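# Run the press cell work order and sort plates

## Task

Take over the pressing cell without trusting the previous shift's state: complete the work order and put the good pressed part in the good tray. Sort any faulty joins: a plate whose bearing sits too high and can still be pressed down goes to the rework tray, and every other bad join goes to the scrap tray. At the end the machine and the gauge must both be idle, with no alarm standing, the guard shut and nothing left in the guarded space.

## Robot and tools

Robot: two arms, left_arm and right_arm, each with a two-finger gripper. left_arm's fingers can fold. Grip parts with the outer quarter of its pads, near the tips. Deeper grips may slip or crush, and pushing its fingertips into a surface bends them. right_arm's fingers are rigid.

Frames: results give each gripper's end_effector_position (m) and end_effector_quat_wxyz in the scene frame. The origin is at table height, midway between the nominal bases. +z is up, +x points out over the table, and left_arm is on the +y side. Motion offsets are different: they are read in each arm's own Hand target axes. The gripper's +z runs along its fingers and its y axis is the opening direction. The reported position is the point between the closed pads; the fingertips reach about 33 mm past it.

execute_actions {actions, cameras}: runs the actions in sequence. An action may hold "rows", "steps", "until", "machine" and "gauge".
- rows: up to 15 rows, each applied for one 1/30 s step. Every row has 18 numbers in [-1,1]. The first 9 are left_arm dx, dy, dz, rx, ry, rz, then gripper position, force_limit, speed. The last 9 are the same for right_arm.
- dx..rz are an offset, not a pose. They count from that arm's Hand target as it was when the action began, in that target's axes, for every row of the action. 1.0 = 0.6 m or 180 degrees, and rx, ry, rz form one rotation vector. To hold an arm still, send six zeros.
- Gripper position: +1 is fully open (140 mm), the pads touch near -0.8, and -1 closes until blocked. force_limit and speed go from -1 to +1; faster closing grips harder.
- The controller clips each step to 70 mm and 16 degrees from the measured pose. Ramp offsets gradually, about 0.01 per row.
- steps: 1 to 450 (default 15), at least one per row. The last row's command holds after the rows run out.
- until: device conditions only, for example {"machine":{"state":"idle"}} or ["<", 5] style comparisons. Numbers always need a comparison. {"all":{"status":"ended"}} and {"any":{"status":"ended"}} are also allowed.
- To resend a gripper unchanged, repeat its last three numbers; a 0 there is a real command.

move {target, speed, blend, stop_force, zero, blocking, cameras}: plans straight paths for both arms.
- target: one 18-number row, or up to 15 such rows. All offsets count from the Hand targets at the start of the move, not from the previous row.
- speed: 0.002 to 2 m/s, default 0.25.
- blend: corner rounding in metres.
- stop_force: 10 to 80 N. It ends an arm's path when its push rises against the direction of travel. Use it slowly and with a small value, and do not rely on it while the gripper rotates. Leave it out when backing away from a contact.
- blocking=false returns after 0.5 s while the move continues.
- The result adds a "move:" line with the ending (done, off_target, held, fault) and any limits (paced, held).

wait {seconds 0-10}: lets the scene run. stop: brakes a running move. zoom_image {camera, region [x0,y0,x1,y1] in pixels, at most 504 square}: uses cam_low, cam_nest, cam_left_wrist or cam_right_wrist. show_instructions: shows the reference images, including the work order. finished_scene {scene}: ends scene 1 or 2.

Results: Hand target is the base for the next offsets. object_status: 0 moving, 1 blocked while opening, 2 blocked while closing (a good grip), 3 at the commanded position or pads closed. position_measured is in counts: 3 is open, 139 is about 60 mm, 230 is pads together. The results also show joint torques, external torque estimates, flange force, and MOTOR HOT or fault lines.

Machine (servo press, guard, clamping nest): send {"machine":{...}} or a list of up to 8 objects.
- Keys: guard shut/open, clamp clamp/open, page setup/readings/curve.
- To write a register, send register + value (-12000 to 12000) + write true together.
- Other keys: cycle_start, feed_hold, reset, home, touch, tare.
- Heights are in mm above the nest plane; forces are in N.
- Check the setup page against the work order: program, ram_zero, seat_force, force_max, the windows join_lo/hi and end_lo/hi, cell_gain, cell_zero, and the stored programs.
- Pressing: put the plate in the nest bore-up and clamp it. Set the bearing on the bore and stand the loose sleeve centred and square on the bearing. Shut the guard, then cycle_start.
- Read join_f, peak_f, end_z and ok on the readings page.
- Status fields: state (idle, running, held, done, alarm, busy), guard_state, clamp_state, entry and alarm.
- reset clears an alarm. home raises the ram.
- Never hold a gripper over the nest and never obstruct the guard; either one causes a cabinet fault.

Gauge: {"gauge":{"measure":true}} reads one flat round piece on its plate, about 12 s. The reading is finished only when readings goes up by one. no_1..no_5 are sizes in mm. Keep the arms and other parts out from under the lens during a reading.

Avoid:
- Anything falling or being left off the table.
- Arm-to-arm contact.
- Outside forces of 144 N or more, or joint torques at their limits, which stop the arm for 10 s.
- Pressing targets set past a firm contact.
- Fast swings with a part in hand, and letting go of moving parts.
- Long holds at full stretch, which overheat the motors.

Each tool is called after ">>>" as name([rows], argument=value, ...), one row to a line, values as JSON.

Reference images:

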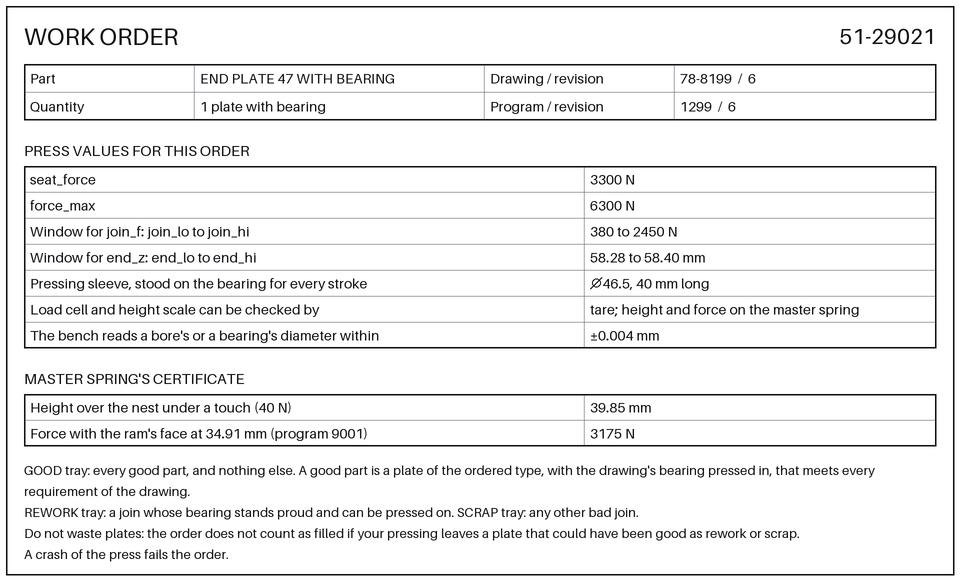

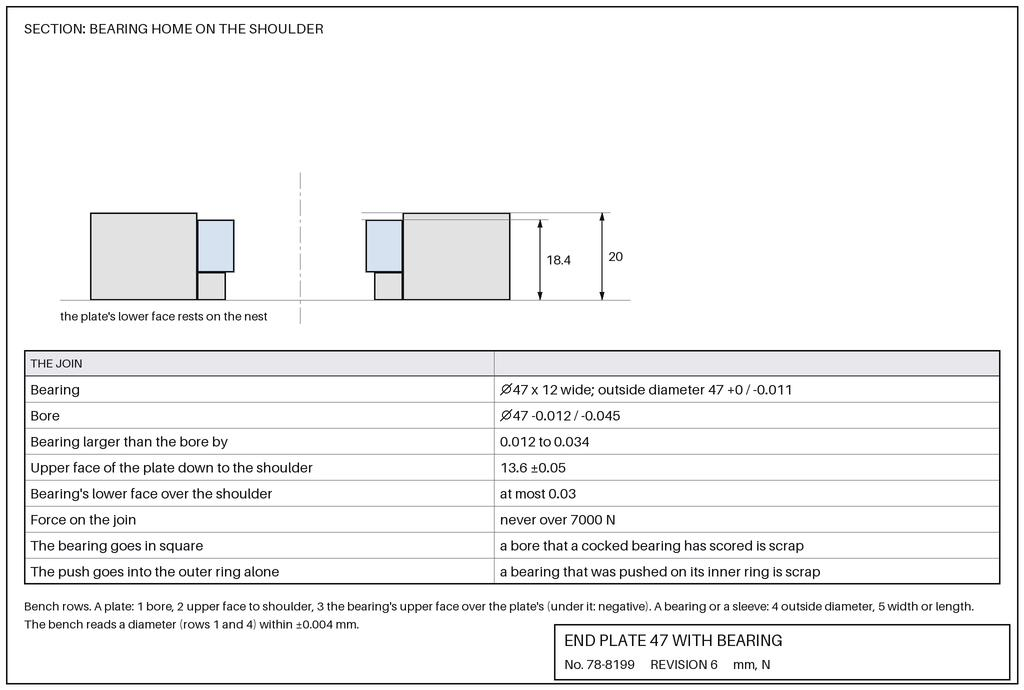

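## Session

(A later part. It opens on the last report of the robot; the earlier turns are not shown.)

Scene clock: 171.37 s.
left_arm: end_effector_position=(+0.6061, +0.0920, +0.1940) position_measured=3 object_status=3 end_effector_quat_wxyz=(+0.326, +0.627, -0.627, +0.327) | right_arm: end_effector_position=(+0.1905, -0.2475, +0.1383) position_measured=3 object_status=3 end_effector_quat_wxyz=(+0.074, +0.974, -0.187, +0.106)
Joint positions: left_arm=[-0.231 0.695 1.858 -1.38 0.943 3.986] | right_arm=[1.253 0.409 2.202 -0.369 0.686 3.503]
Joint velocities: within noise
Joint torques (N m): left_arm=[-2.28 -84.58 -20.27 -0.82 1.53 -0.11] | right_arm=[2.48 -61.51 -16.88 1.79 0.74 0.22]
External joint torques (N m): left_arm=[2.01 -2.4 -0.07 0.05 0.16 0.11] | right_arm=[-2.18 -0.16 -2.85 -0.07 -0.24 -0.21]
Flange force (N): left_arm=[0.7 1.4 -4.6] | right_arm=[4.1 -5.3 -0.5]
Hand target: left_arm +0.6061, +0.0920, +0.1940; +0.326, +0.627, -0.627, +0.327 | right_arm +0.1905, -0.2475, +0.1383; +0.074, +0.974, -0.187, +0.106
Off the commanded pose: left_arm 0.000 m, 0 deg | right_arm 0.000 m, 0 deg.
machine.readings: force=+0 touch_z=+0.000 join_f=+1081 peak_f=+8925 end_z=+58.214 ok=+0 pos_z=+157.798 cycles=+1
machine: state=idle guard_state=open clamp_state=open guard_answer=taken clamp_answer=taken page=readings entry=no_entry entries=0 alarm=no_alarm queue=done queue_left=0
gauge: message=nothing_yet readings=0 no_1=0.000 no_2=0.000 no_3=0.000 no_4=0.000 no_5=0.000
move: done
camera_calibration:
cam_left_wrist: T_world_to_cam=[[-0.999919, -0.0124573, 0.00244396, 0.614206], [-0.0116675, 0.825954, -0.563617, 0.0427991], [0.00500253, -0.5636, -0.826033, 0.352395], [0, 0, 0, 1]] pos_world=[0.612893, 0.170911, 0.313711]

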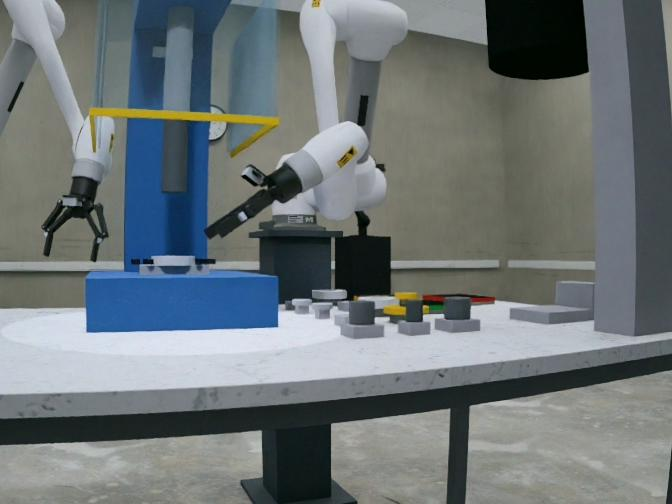

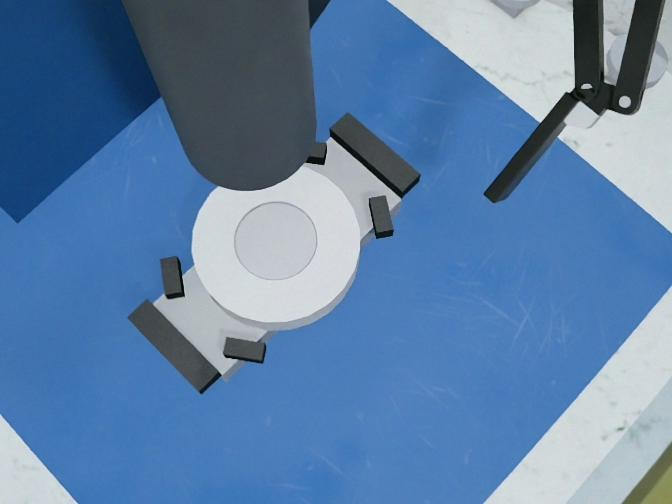

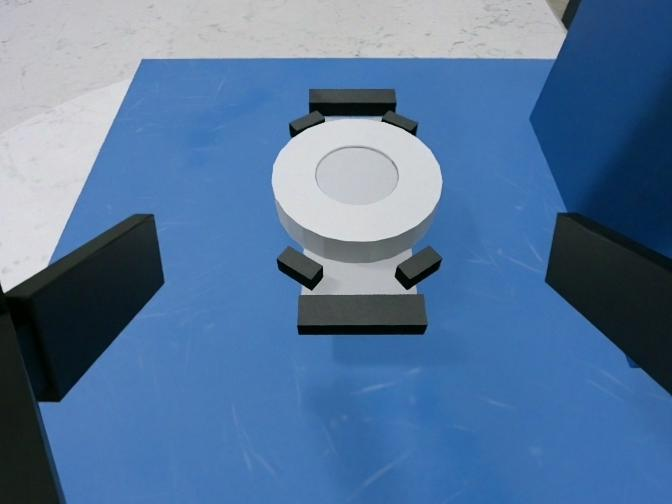

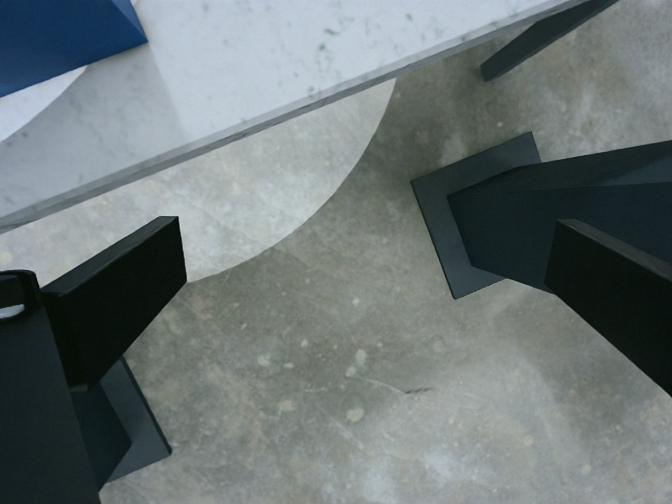

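>>> move(target=[0.0048,0.0017,0.1637,0,0,0,1,1,1,0,0,0,0,0,0,1,1,1], speed=0.06, stop_force=25)

>>> zoom_image(camera="cam_low", region=[80, 130, 330, 340])

Scene clock: 190.30 s.
left_arm: end_effector_position=(+0.6052, +0.0098, +0.1400) position_measured=3 object_status=3 end_effector_quat_wxyz=(+0.326, +0.627, -0.627, +0.327) | right_arm: end_effector_position=(+0.1905, -0.2475, +0.1383) position_measured=3 object_status=3 end_effector_quat_wxyz=(+0.074, +0.974, -0.187, +0.106)
Joint positions: left_arm=[-0.341 0.788 1.814 -1.506 0.879 4.038] | right_arm=[1.253 0.409 2.202 -0.369 0.686 3.503]
Joint velocities: within noise
Joint torques (N m): left_arm=[-2.32 -90.62 -18.29 -1.05 1.51 -0.14] | right_arm=[2.51 -61.23 -17 1.76 0.75 0.19]
External joint torques (N m): left_arm=[2.1 -1.94 -0.42 0.1 0.25 0.13] | right_arm=[-2.23 -0.29 -2.65 -0.05 -0.25 -0.18]
Flange force (N): left_arm=[0.3 -0.3 -4.2] | right_arm=[4.2 -4.7 -0.6]
Hand target: left_arm +0.6052, +0.0099, +0.1400; +0.326, +0.627, -0.627, +0.327 | right_arm +0.1905, -0.2475, +0.1383; +0.074, +0.974, -0.187, +0.106
Off the commanded pose: left_arm 0.000 m, 0 deg | right_arm 0.000 m, 0 deg.
machine.readings: force=+0 touch_z=+0.000 join_f=+1081 peak_f=+8925 end_z=+58.214 ok=+0 pos_z=+157.798 cycles=+1
machine: state=idle guard_state=open clamp_state=open guard_answer=taken clamp_answer=taken page=readings entry=no_entry entries=0 alarm=no_alarm queue=done queue_left=0
gauge: message=nothing_yet readings=0 no_1=0.000 no_2=0.000 no_3=0.000 no_4=0.000 no_5=0.000
move: done
camera_calibration:
cam_left_wrist: T_world_to_cam=[[-0.999919, -0.0124573, 0.00244396, 0.612416], [-0.0116675, 0.825954, -0.563617, 0.0801641], [0.00500253, -0.5636, -0.826033, 0.261522], [0, 0, 0, 1]] pos_world=[0.611993, 0.0888113, 0.259711]

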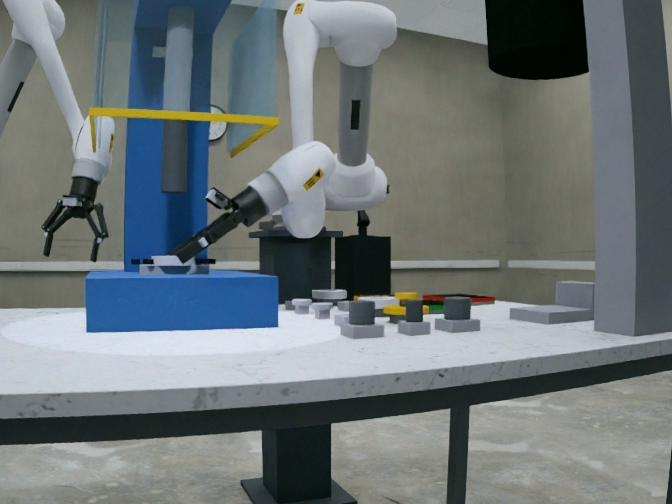

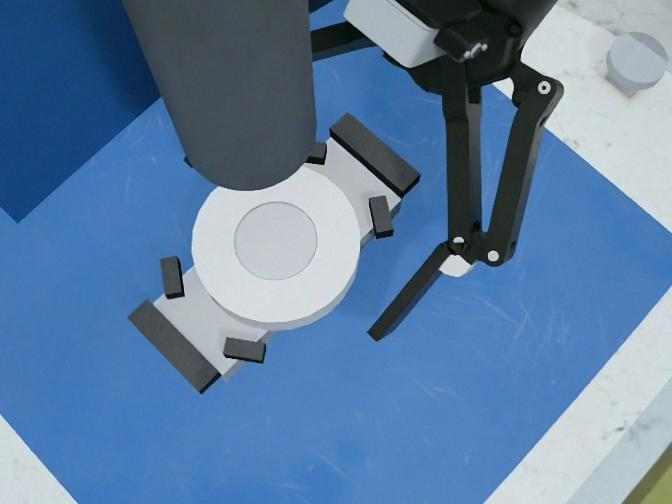

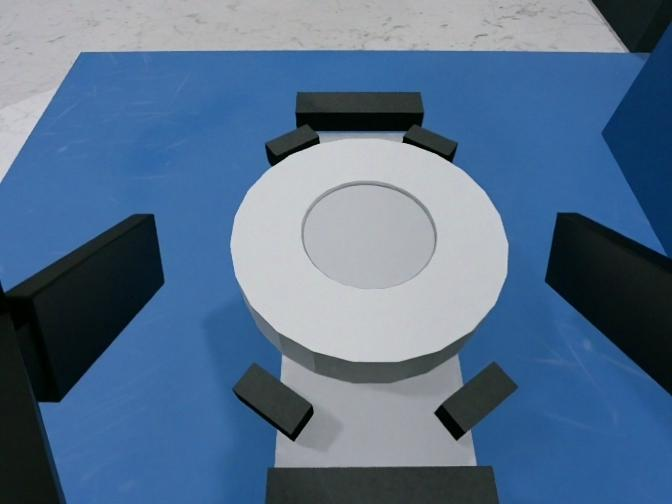

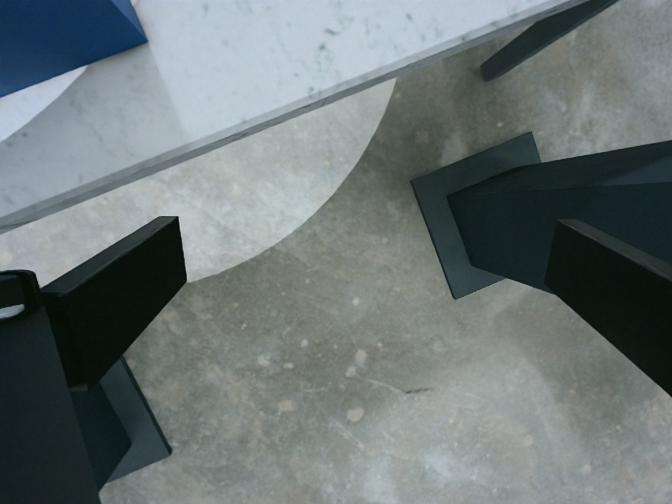

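Scaled by 2.016 from the camera's 672x504 image, which has a finer 960x720 frame.

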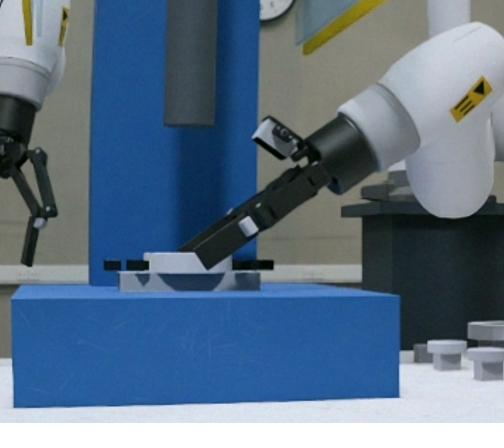

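>>> move(target=[0,0,0.01,0,0,0,1,1,1,0,0,0,0,0,0,1,1,1], speed=0.05, cameras=[])

>>> execute_actions([
  {"rows":[[0,0,0,0,0,0,-1,-0.02,-1,0,0,0,0,0,0,1,1,1]],"steps":75},
])

>>> zoom_image(camera="cam_low", region=[80, 130, 330, 340])

Scene clock: 204.37 s.
left_arm: end_effector_position=(+0.6052, +0.0050, +0.1366) position_measured=3 object_status=3 end_effector_quat_wxyz=(+0.326, +0.627, -0.627, +0.327) | right_arm: end_effector_position=(+0.1905, -0.2475, +0.1383) position_measured=3 object_status=3 end_effector_quat_wxyz=(+0.074, +0.974, -0.187, +0.106)
Joint positions: left_arm=[-0.348 0.794 1.81 -1.513 0.876 4.041] | right_arm=[1.253 0.409 2.202 -0.369 0.686 3.503]
Joint velocities: within noise
Joint torques (N m): left_arm=[-1.99 -90.72 -18.45 -1.02 1.62 -0.08] | right_arm=[2.44 -61.38 -16.79 1.8 0.74 0.2]
External joint torques (N m): left_arm=[2.04 -2.25 -0.13 0.07 0.14 0.08] | right_arm=[-2.13 -0.01 -2.87 -0.08 -0.23 -0.19]
Flange force (N): left_arm=[0.7 0.5 -4.5] | right_arm=[3.9 -5.5 -0.3]
Hand target: left_arm +0.6052, +0.0050, +0.1366; +0.326, +0.627, -0.627, +0.327 | right_arm +0.1905, -0.2475, +0.1383; +0.074, +0.974, -0.187, +0.106
Off the commanded pose: left_arm 0.000 m, 0 deg | right_arm 0.000 m, 0 deg.
machine.readings: force=+0 touch_z=+0.000 join_f=+1081 peak_f=+8925 end_z=+58.214 ok=+0 pos_z=+157.798 cycles=+1
machine: state=idle guard_state=open clamp_state=open guard_answer=taken clamp_answer=taken page=readings entry=no_entry entries=0 alarm=no_alarm queue=done queue_left=0
gauge: message=nothing_yet readings=0 no_1=0.000 no_2=0.000 no_3=0.000 no_4=0.000 no_5=0.000
move: done
No camera images: "cameras" was empty.

Scene clock: 207.07 s.
left_arm: end_effector_position=(+0.6052, +0.0050, +0.1366) position_measured=84 object_status=2 end_effector_quat_wxyz=(+0.326, +0.627, -0.627, +0.327) | right_arm: end_effector_position=(+0.1905, -0.2475, +0.1383) position_measured=3 object_status=3 end_effector_quat_wxyz=(+0.074, +0.974, -0.187, +0.106)
Joint positions: left_arm=[-0.348 0.794 1.81 -1.513 0.876 4.041] | right_arm=[1.253 0.409 2.202 -0.369 0.686 3.503]
Joint velocities: within noise
Joint torques (N m): left_arm=[-4.47 -85.4 -17.81 -0.83 0.65 -0.23] | right_arm=[2.59 -61.22 -16.94 1.78 0.7 0.23]
External joint torques (N m): left_arm=[4.32 -7.7 -0.84 -0.14 1.15 0.23] | right_arm=[-2.45 -0.15 -2.74 -0.06 -0.19 -0.23]
Flange force (N): left_arm=[4.1 2.6 -12.3] | right_arm=[4.6 -5.1 -0.4]
Hand target: left_arm +0.6052, +0.0050, +0.1366; +0.326, +0.627, -0.627, +0.327 | right_arm +0.1905, -0.2475, +0.1383; +0.074, +0.974, -0.187, +0.106
Off the commanded pose: left_arm 0.000 m, 0 deg | right_arm 0.000 m, 0 deg.
machine.readings: force=+0 touch_z=+0.000 join_f=+1081 peak_f=+8925 end_z=+58.214 ok=+0 pos_z=+157.798 cycles=+1
machine: state=idle guard_state=open clamp_state=open guard_answer=taken clamp_answer=taken page=readings entry=no_entry entries=0 alarm=no_alarm queue=done queue_left=0
gauge: message=nothing_yet readings=0 no_1=0.000 no_2=0.000 no_3=0.000 no_4=0.000 no_5=0.000
camera_calibration:
cam_left_wrist: T_world_to_cam=[[-0.999918, -0.0125396, 0.00250074, 0.612355], [-0.0117675, 0.825953, -0.563616, 0.0823561], [0.00500201, -0.5636, -0.826033, 0.255953], [0, 0, 0, 1]] pos_world=[0.611994, 0.0839112, 0.256311]

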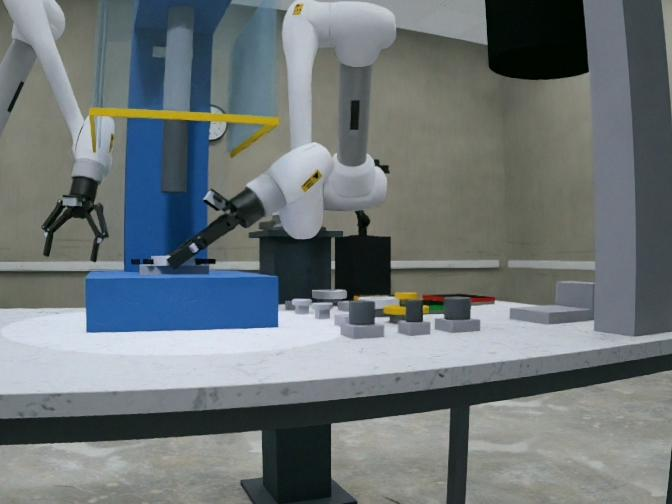

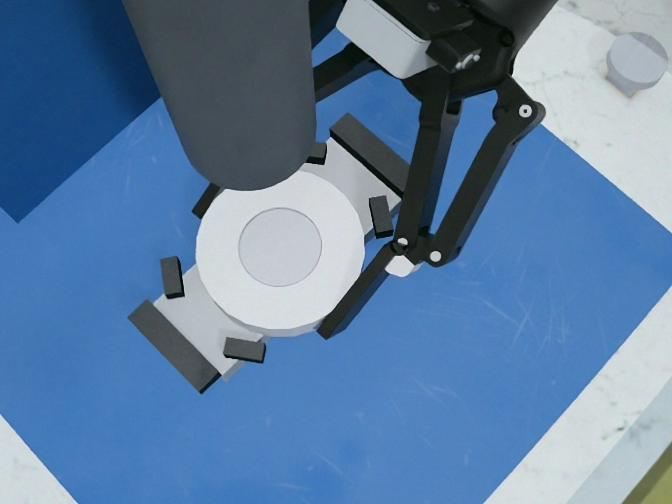

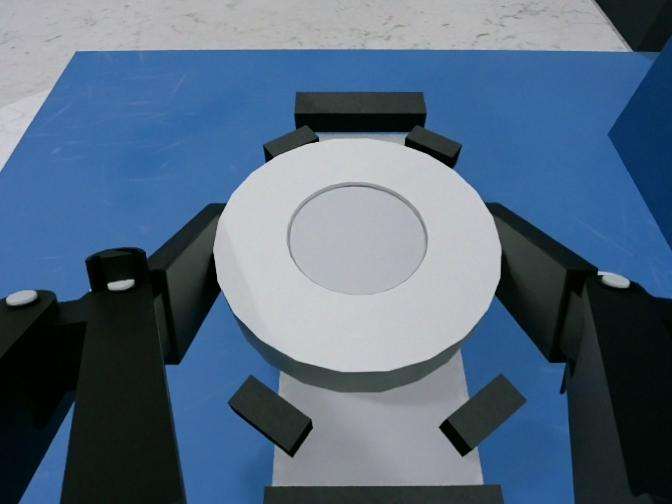

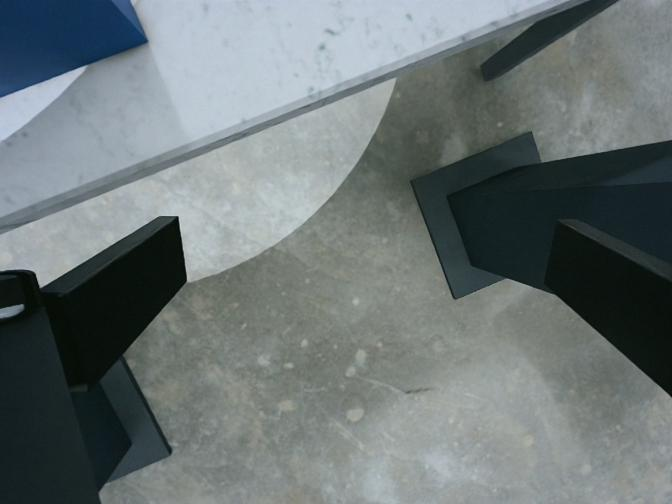

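Scaled by 2.016 from the camera's 672x504 image, which has a finer 960x720 frame.

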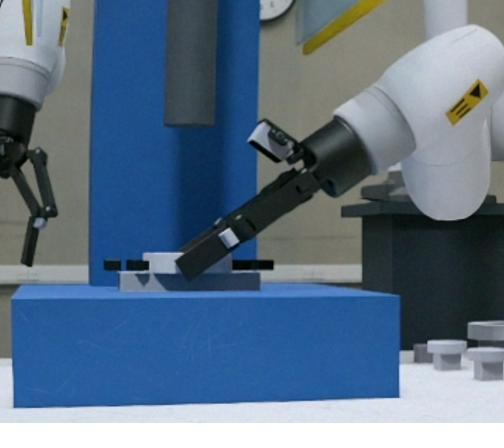

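>>> execute_actions([
  {"rows":[[0,0,0,0,0,0,0.68,-0.02,-0.5,0,0,0,0,0,0,1,1,1]],"steps":20},
  {"rows":[[0.006,0,-0.002,0,0,0,0.68,-0.02,-0.5,0,0,0,0,0,0,1,1,1],[0.012,0,-0.0042,0,0,0,0.68,-0.02,-0.5,0,0,0,0,0,0,1,1,1],[0.0178,0,-0.0063,0,0,0,0.68,-0.02,-0.5,0,0,0,0,0,0,1,1,1]],"steps":20},
  {"rows":[[0,0,0,0,0,0,-1,-0.02,-1,0,0,0,0,0,0,1,1,1]],"steps":60},
], cameras=["cam_low"])

>>> zoom_image(camera="cam_low", region=[120, 210, 240, 300])

Scene clock: 238.63 s.
left_arm: end_effector_position=(+0.6052, +0.0019, +0.1475) position_measured=84 object_status=2 end_effector_quat_wxyz=(+0.326, +0.627, -0.627, +0.327) | right_arm: end_effector_position=(+0.1905, -0.2475, +0.1383) position_measured=3 object_status=3 end_effector_quat_wxyz=(+0.074, +0.974, -0.187, +0.106)
Joint positions: left_arm=[-0.352 0.78 1.81 -1.503 0.874 4.021] | right_arm=[1.253 0.409 2.202 -0.369 0.686 3.503]
Joint velocities: within noise
Joint torques (N m): left_arm=[-5.31 -84.26 -17.85 -0.71 0.56 -0.19] | right_arm=[2.08 -61.18 -16.92 1.72 0.75 0.21]
External joint torques (N m): left_arm=[5.16 -8.2 -1.37 -0.26 1.2 0.19] | right_arm=[-1.95 -0.03 -2.71 -0.02 -0.24 -0.2]
External joint torques at the end of the 1st action: left_arm=[2.32 -2.2 -0.37 0.09 0.14 0.1] | right_arm=[-2.2 -0.2 -2.72 -0.07 -0.23 -0.15]
External joint torques at the end of the 2nd action: left_arm=[2.07 -2.71 -0.12 -0.02 0.15 0.08] | right_arm=[-2.27 0.27 -2.66 -0.02 -0.26 -0.18]
Flange force (N): left_arm=[4.0 1.7 -13.3] | right_arm=[3.6 -5.1 -0.4]
Flange force at the end of the 1st action (N): left_arm=[0.5 -0.1 -4.6] | right_arm=[4.1 -5.0 -0.4]
Flange force at the end of the 2nd action (N): left_arm=[1.0 1.1 -4.9] | right_arm=[4.0 -5.4 0.3]
Hand target: left_arm +0.6052, +0.0019, +0.1475; +0.326, +0.627, -0.627, +0.327 | right_arm +0.1905, -0.2475, +0.1383; +0.074, +0.974, -0.187, +0.106
Off the commanded pose: left_arm 0.000 m, 0 deg | right_arm 0.000 m, 0 deg.
machine.readings: force=+0 touch_z=+0.000 join_f=+1081 peak_f=+8925 end_z=+58.214 ok=+0 pos_z=+157.798 cycles=+1
machine: state=idle guard_state=open clamp_state=open guard_answer=taken clamp_answer=taken page=readings entry=no_entry entries=0 alarm=no_alarm queue=done queue_left=0
gauge: message=nothing_yet readings=0 no_1=0.000 no_2=0.000 no_3=0.000 no_4=0.000 no_5=0.000
Images, in order (width x height): cam_low 672x504.

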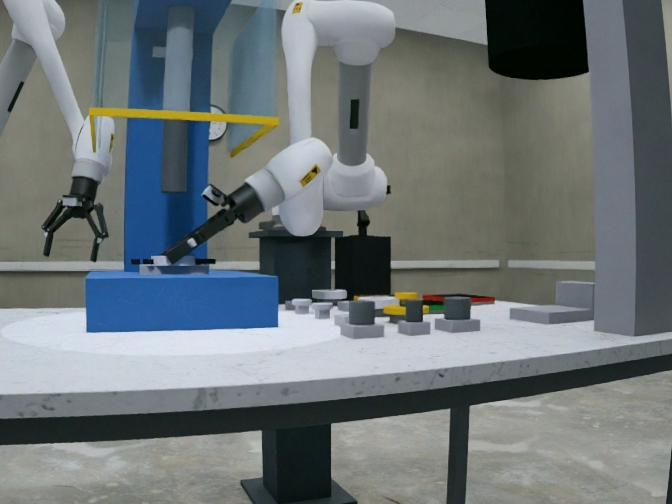

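Scaled by 4.200 from the camera's 672x504 image, which has a finer 960x720 frame.

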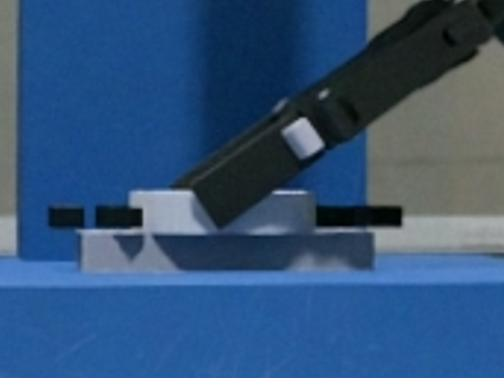

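>>> move([
  [0.041,0,-0.0287,0,0,0,-1,-0.02,-1,0,0,0,0,0,0,1,1,1],
  [-0.1395,0,-0.4313,0,0,0,-1,-0.02,-1,0,0,0,0,0,0,1,1,1],
  [-0.342,-0.167,-0.778,0.4095,0,-0.287,-1,-0.02,-1,0,0,0,0,0,0,1,1,1],
], speed=[0.08,0.2,0.25], blend=[0.01,0.04,0])

Scene clock: 264.13 s.
left_arm: end_effector_position=(+0.7050, +0.5021, +0.2471) position_measured=84 object_status=2 end_effector_quat_wxyz=(+0.000, +0.887, +0.000, +0.462) | right_arm: end_effector_position=(+0.1905, -0.2475, +0.1383) position_measured=3 object_status=3 end_effector_quat_wxyz=(+0.074, +0.974, -0.187, +0.106)
Joint positions: left_arm=[-0.053 0.439 2.225 -3.256 0.486 4.775] | right_arm=[1.253 0.409 2.202 -0.369 0.686 3.503]
Joint velocities: within noise
Joint torques (N m): left_arm=[-2.21 -66.16 -23.94 -1.91 3.15 -0.19] | right_arm=[2.02 -61.14 -16.73 1.76 0.74 0.19]
External joint torques (N m): left_arm=[2.22 -0.3 2.04 0.01 -0.88 0.19] | right_arm=[-1.95 0.1 -2.92 -0.05 -0.23 -0.18]
Flange force (N): left_arm=[-0.1 -4.0 -3.6] | right_arm=[3.5 -5.7 -0.2]
Hand target: left_arm +0.7050, +0.5021, +0.2471; +0.000, +0.887, +0.000, +0.462 | right_arm +0.1905, -0.2475, +0.1383; +0.074, +0.974, -0.187, +0.106
Off the commanded pose: left_arm 0.000 m, 0 deg | right_arm 0.000 m, 0 deg.
machine.readings: force=+0 touch_z=+0.000 join_f=+1081 peak_f=+8925 end_z=+58.214 ok=+0 pos_z=+157.798 cycles=+1
machine: state=idle guard_state=open clamp_state=open guard_answer=taken clamp_answer=taken page=readings entry=no_entry entries=0 alarm=no_alarm queue=done queue_left=0
gauge: message=nothing_yet readings=0 no_1=0.000 no_2=0.000 no_3=0.000 no_4=0.000 no_5=0.000
move: done
camera_calibration:
cam_left_wrist: T_world_to_cam=[[0.0126993, -0.999909, 0.00456025, 0.499427], [-0.825751, -0.0130591, -0.563884, 0.730343], [0.563892, 0.00339533, -0.825841, -0.0518719], [0, 0, 0, 1]] pos_world=[0.625989, 0.509095, 0.366713]

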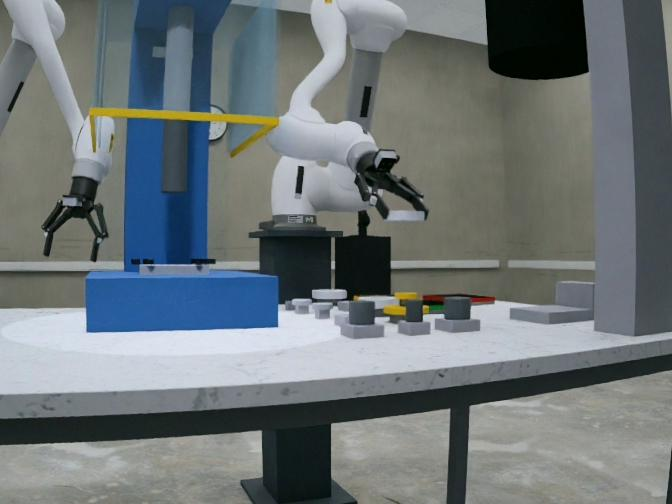

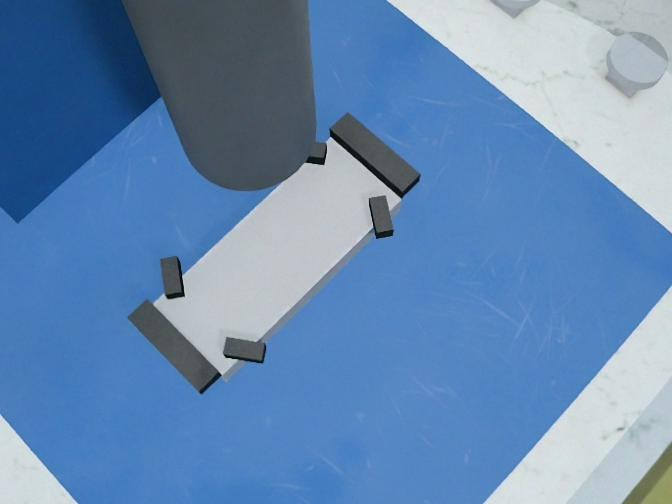

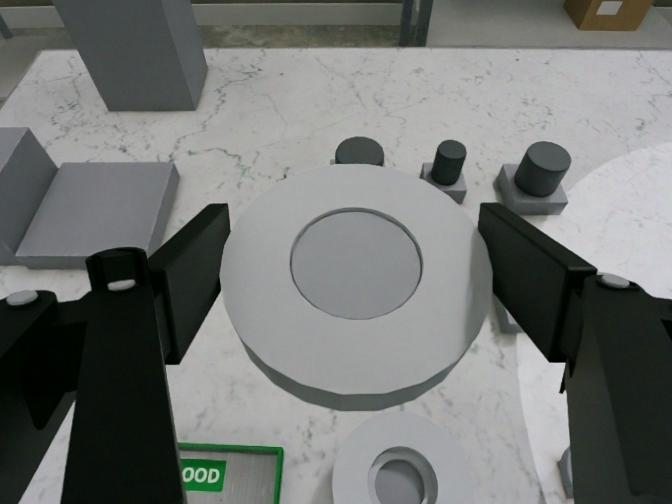

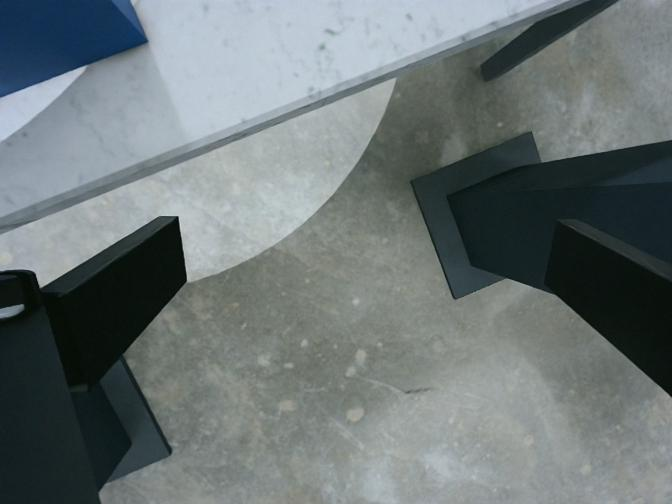

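>>> move([
  [0.0295,-0.4217,0.4108,0,0,0,-1,-0.02,-1,0,0,0,0,0,0,1,1,1],
  [-0.032,-0.4217,0.4538,0,0,0,-1,-0.02,-1,0,0,0,0,0,0,1,1,1],
], speed=[0.2,0.1], blend=[0.02,0])

>>> zoom_image(camera="cam_low", region=[420, 230, 630, 350])

Scene clock: 285.20 s.
left_arm: end_effector_position=(+0.9170, +0.7552, +0.0752) position_measured=84 object_status=2 end_effector_quat_wxyz=(+0.000, +0.887, +0.001, +0.462) | right_arm: end_effector_position=(+0.1905, -0.2475, +0.1383) position_measured=3 object_status=3 end_effector_quat_wxyz=(+0.074, +0.974, -0.187, +0.106)
Joint positions: left_arm=[0.301 0.921 1.693 -2.602 0.472 4.39] | right_arm=[1.253 0.409 2.202 -0.369 0.686 3.503]
Joint velocities: within noise
Joint torques (N m): left_arm=[-2.15 -106.44 -23.56 -2.43 3 0] | right_arm=[2.33 -61.3 -16.86 1.84 0.81 0.21]
External joint torques (N m): left_arm=[2.43 1.78 2.03 0.23 -0.83 0] | right_arm=[-2.15 -0.12 -2.79 -0.13 -0.3 -0.2]
Flange force (N): left_arm=[-2.2 -2.6 -1.7] | right_arm=[4.0 -5.1 -0.2]
Hand target: left_arm +0.9170, +0.7551, +0.0752; +0.000, +0.887, +0.000, +0.462 | right_arm +0.1905, -0.2475, +0.1383; +0.074, +0.974, -0.187, +0.106
Off the commanded pose: left_arm 0.000 m, 0 deg | right_arm 0.000 m, 0 deg.
machine.readings: force=+0 touch_z=+0.000 join_f=+1081 peak_f=+8925 end_z=+58.214 ok=+0 pos_z=+157.798 cycles=+1
machine: state=idle guard_state=open clamp_state=open guard_answer=taken clamp_answer=taken page=readings entry=no_entry entries=0 alarm=no_alarm queue=done queue_left=0
gauge: message=nothing_yet readings=0 no_1=0.000 no_2=0.000 no_3=0.000 no_4=0.000 no_5=0.000
move: done
camera_calibration:
cam_left_wrist: T_world_to_cam=[[0.0128377, -0.999907, 0.00453663, 0.750583], [-0.825671, -0.0131596, -0.563999, 0.811809], [0.564006, 0.00349468, -0.825763, -0.314425], [0, 0, 0, 1]] pos_world=[0.837989, 0.762295, 0.194813]

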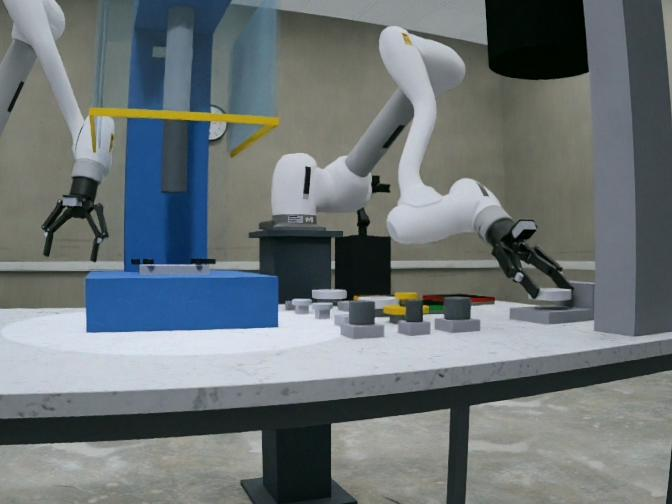

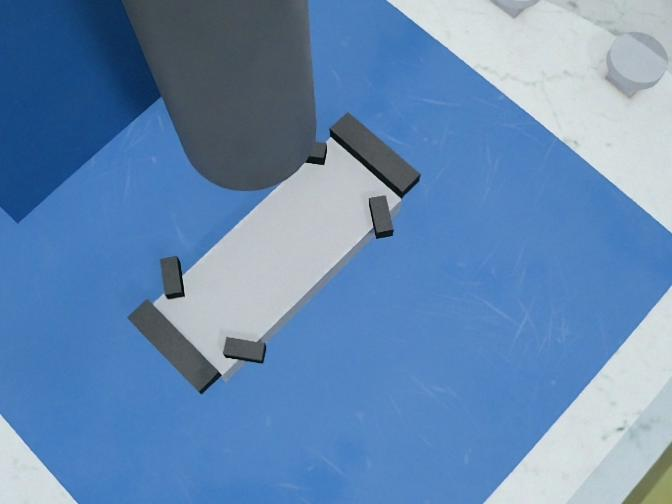

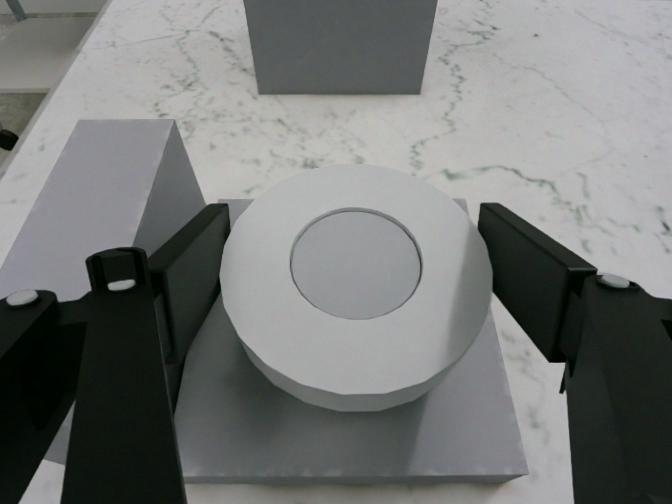

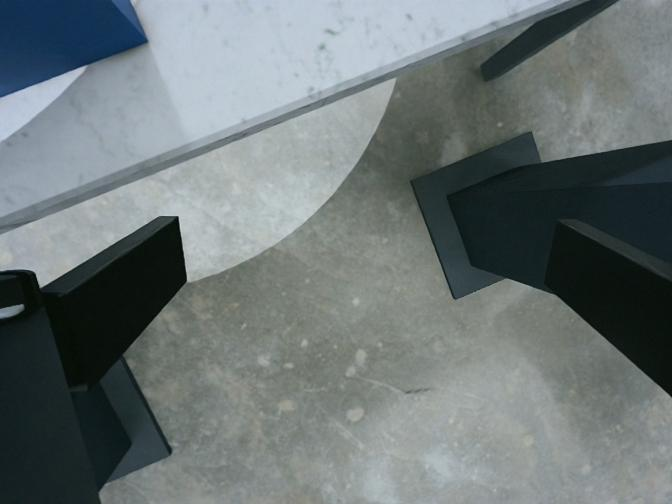

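Scaled by 2.400 from the camera's 672x504 image, which has a finer 960x720 frame.

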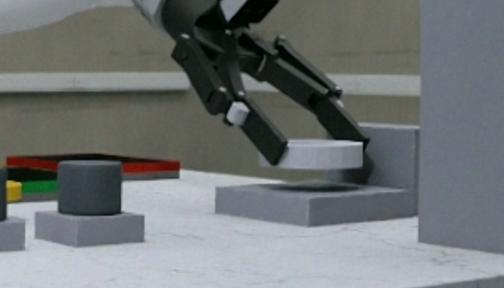

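>>> move(target=[-0.0369,0,0.0258,0,0,0,-1,-0.02,-1,0,0,0,0,0,0,1,1,1], speed=0.02, stop_force=12, cameras=["cam_low","cam_left_wrist"])

>>> zoom_image(camera="cam_low", region=[420, 230, 630, 350])

Scene clock: 294.00 s.
left_arm: end_effector_position=(+0.9171, +0.7551, +0.0632) position_measured=84 object_status=2 end_effector_quat_wxyz=(+0.000, +0.887, +0.000, +0.462) | right_arm: end_effector_position=(+0.1905, -0.2475, +0.1383) position_measured=3 object_status=3 end_effector_quat_wxyz=(+0.074, +0.974, -0.187, +0.106)
Joint positions: left_arm=[0.3 0.938 1.689 -2.615 0.483 4.405] | right_arm=[1.253 0.409 2.202 -0.369 0.686 3.503]
Joint velocities: within noise
Joint torques (N m): left_arm=[-4.46 -87.37 -14.65 -2.17 -0.36 -1.09] | right_arm=[2.48 -61.02 -16.8 1.81 0.76 0.19]
External joint torques (N m): left_arm=[4.46 -17.74 -6.37 0.01 2.54 1.09] | right_arm=[-2.32 -0.32 -2.9 -0.09 -0.25 -0.19]
Flange force (N): left_arm=[12.4 -3.5 -16.0] | right_arm=[4.4 -5.2 -0.7]
Hand target: left_arm +0.9171, +0.7551, +0.0632; +0.000, +0.887, +0.000, +0.462 (not the last commanded pose) | right_arm +0.1905, -0.2475, +0.1383; +0.074, +0.974, -0.187, +0.106
Off the commanded pose: left_arm 0.015 m, 0 deg | right_arm 0.000 m, 0 deg.
machine.readings: force=+0 touch_z=+0.000 join_f=+1081 peak_f=+8925 end_z=+58.214 ok=+0 pos_z=+157.798 cycles=+1
machine: state=idle guard_state=open clamp_state=open guard_answer=taken clamp_answer=taken page=readings entry=no_entry entries=0 alarm=no_alarm queue=done queue_left=0
gauge: message=nothing_yet readings=0 no_1=0.000 no_2=0.000 no_3=0.000 no_4=0.000 no_5=0.000
move: contact (left_arm)
camera_calibration:
cam_left_wrist: T_world_to_cam=[[0.0126147, -0.99991, 0.0045098, 0.75073], [-0.82547, -0.0129591, -0.564298, 0.804855], [0.564306, 0.00339575, -0.825559, -0.324603], [0, 0, 0, 1]] pos_world=[0.838088, 0.762195, 0.182813]
Images, in order (width x height): cam_low 672x504, cam_left_wrist 672x504.

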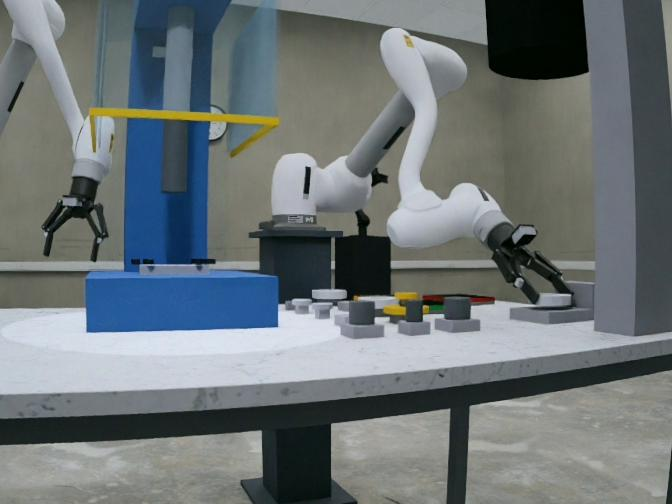

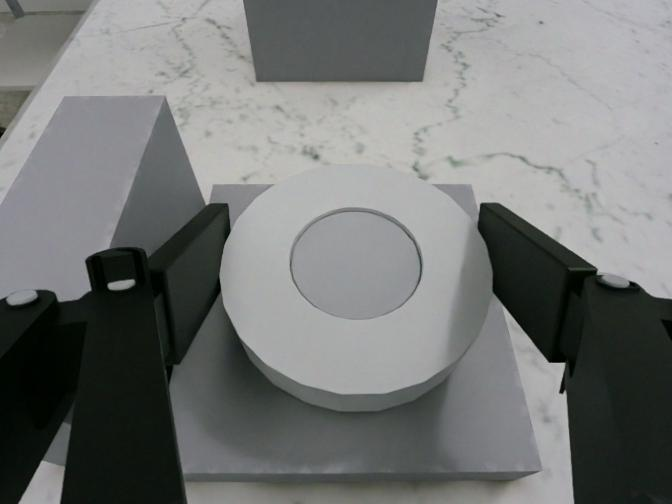

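Scaled by 2.400 from the camera's 672x504 image, which has a finer 960x720 frame.

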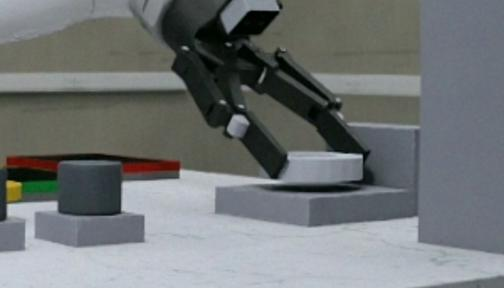

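>>> zoom_image(camera="cam_low", region=[500, 280, 590, 330])

Scaled by 5.600 from the camera's 672x504 image, which has a finer 960x720 frame.

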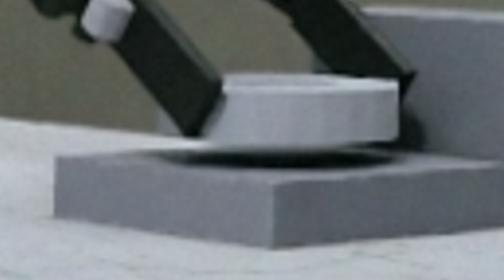

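>>> move(target=[-0.0055,0,0.0038,0,0,0,-1,-0.02,-1,0,0,0,0,0,0,1,1,1], speed=0.01, stop_force=20, cameras=["cam_low","cam_left_wrist"])

>>> zoom_image(camera="cam_low", region=[500, 280, 590, 330])

Scene clock: 308.77 s.
left_arm: end_effector_position=(+0.9170, +0.7552, +0.0626) position_measured=84 object_status=2 end_effector_quat_wxyz=(+0.000, +0.887, +0.000, +0.462) | right_arm: end_effector_position=(+0.1905, -0.2475, +0.1383) position_measured=3 object_status=3 end_effector_quat_wxyz=(+0.074, +0.974, -0.187, +0.106)
Joint positions: left_arm=[0.3 0.938 1.688 -2.616 0.484 4.406] | right_arm=[1.253 0.409 2.202 -0.369 0.686 3.503]
Joint velocities: within noise
Joint torques (N m): left_arm=[-3.67 -61.86 -10.49 -2.42 -4.16 -2.07] | right_arm=[2.68 -61.34 -16.93 1.76 0.78 0.19]
External joint torques (N m): left_arm=[3.74 -43.25 -10.53 0.26 6.34 2.07] | right_arm=[-2.57 0.19 -2.65 -0.06 -0.27 -0.18]
Flange force (N): left_arm=[28.0 2.4 -46.4] | right_arm=[4.6 -5.3 0.4]
Hand target: left_arm +0.9170, +0.7552, +0.0625; +0.000, +0.887, +0.000, +0.462 (not the last commanded pose) | right_arm +0.1905, -0.2475, +0.1383; +0.074, +0.974, -0.187, +0.106
Off the commanded pose: left_arm 0.003 m, 0 deg | right_arm 0.000 m, 0 deg.
machine.readings: force=+0 touch_z=+0.000 join_f=+1081 peak_f=+8925 end_z=+58.214 ok=+0 pos_z=+157.798 cycles=+1
machine: state=idle guard_state=open clamp_state=open guard_answer=taken clamp_answer=taken page=readings entry=no_entry entries=0 alarm=no_alarm queue=done queue_left=0
gauge: message=nothing_yet readings=0 no_1=0.000 no_2=0.000 no_3=0.000 no_4=0.000 no_5=0.000
move: contact (left_arm)
camera_calibration:
cam_left_wrist: T_world_to_cam=[[0.0127292, -0.99991, 0.00434254, 0.750668], [-0.825593, -0.01296, -0.564117, 0.804505], [0.564122, 0.0035956, -0.825683, -0.325018], [0, 0, 0, 1]] pos_world=[0.837988, 0.762195, 0.182213]
Images, in order (width x height): cam_low 672x504, cam_left_wrist 672x504.

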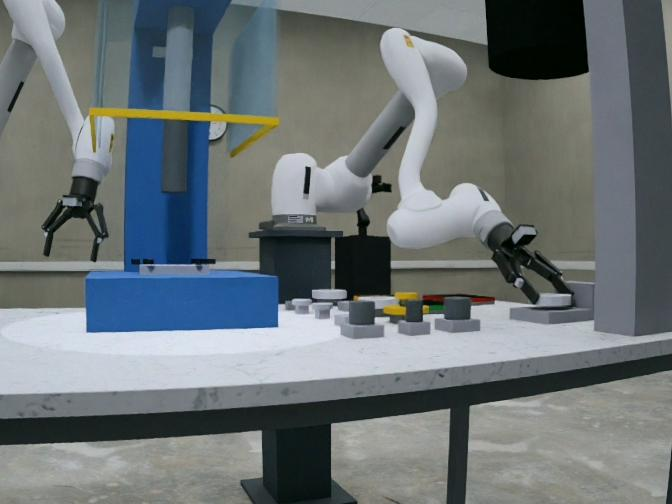

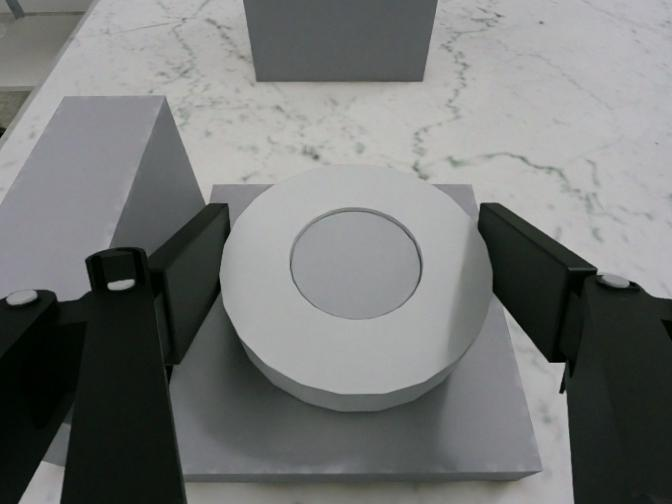

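Scaled by 5.600 from the camera's 672x504 image, which has a finer 960x720 frame.

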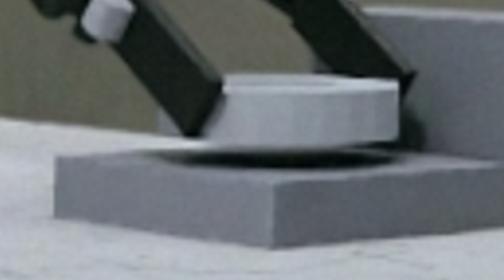

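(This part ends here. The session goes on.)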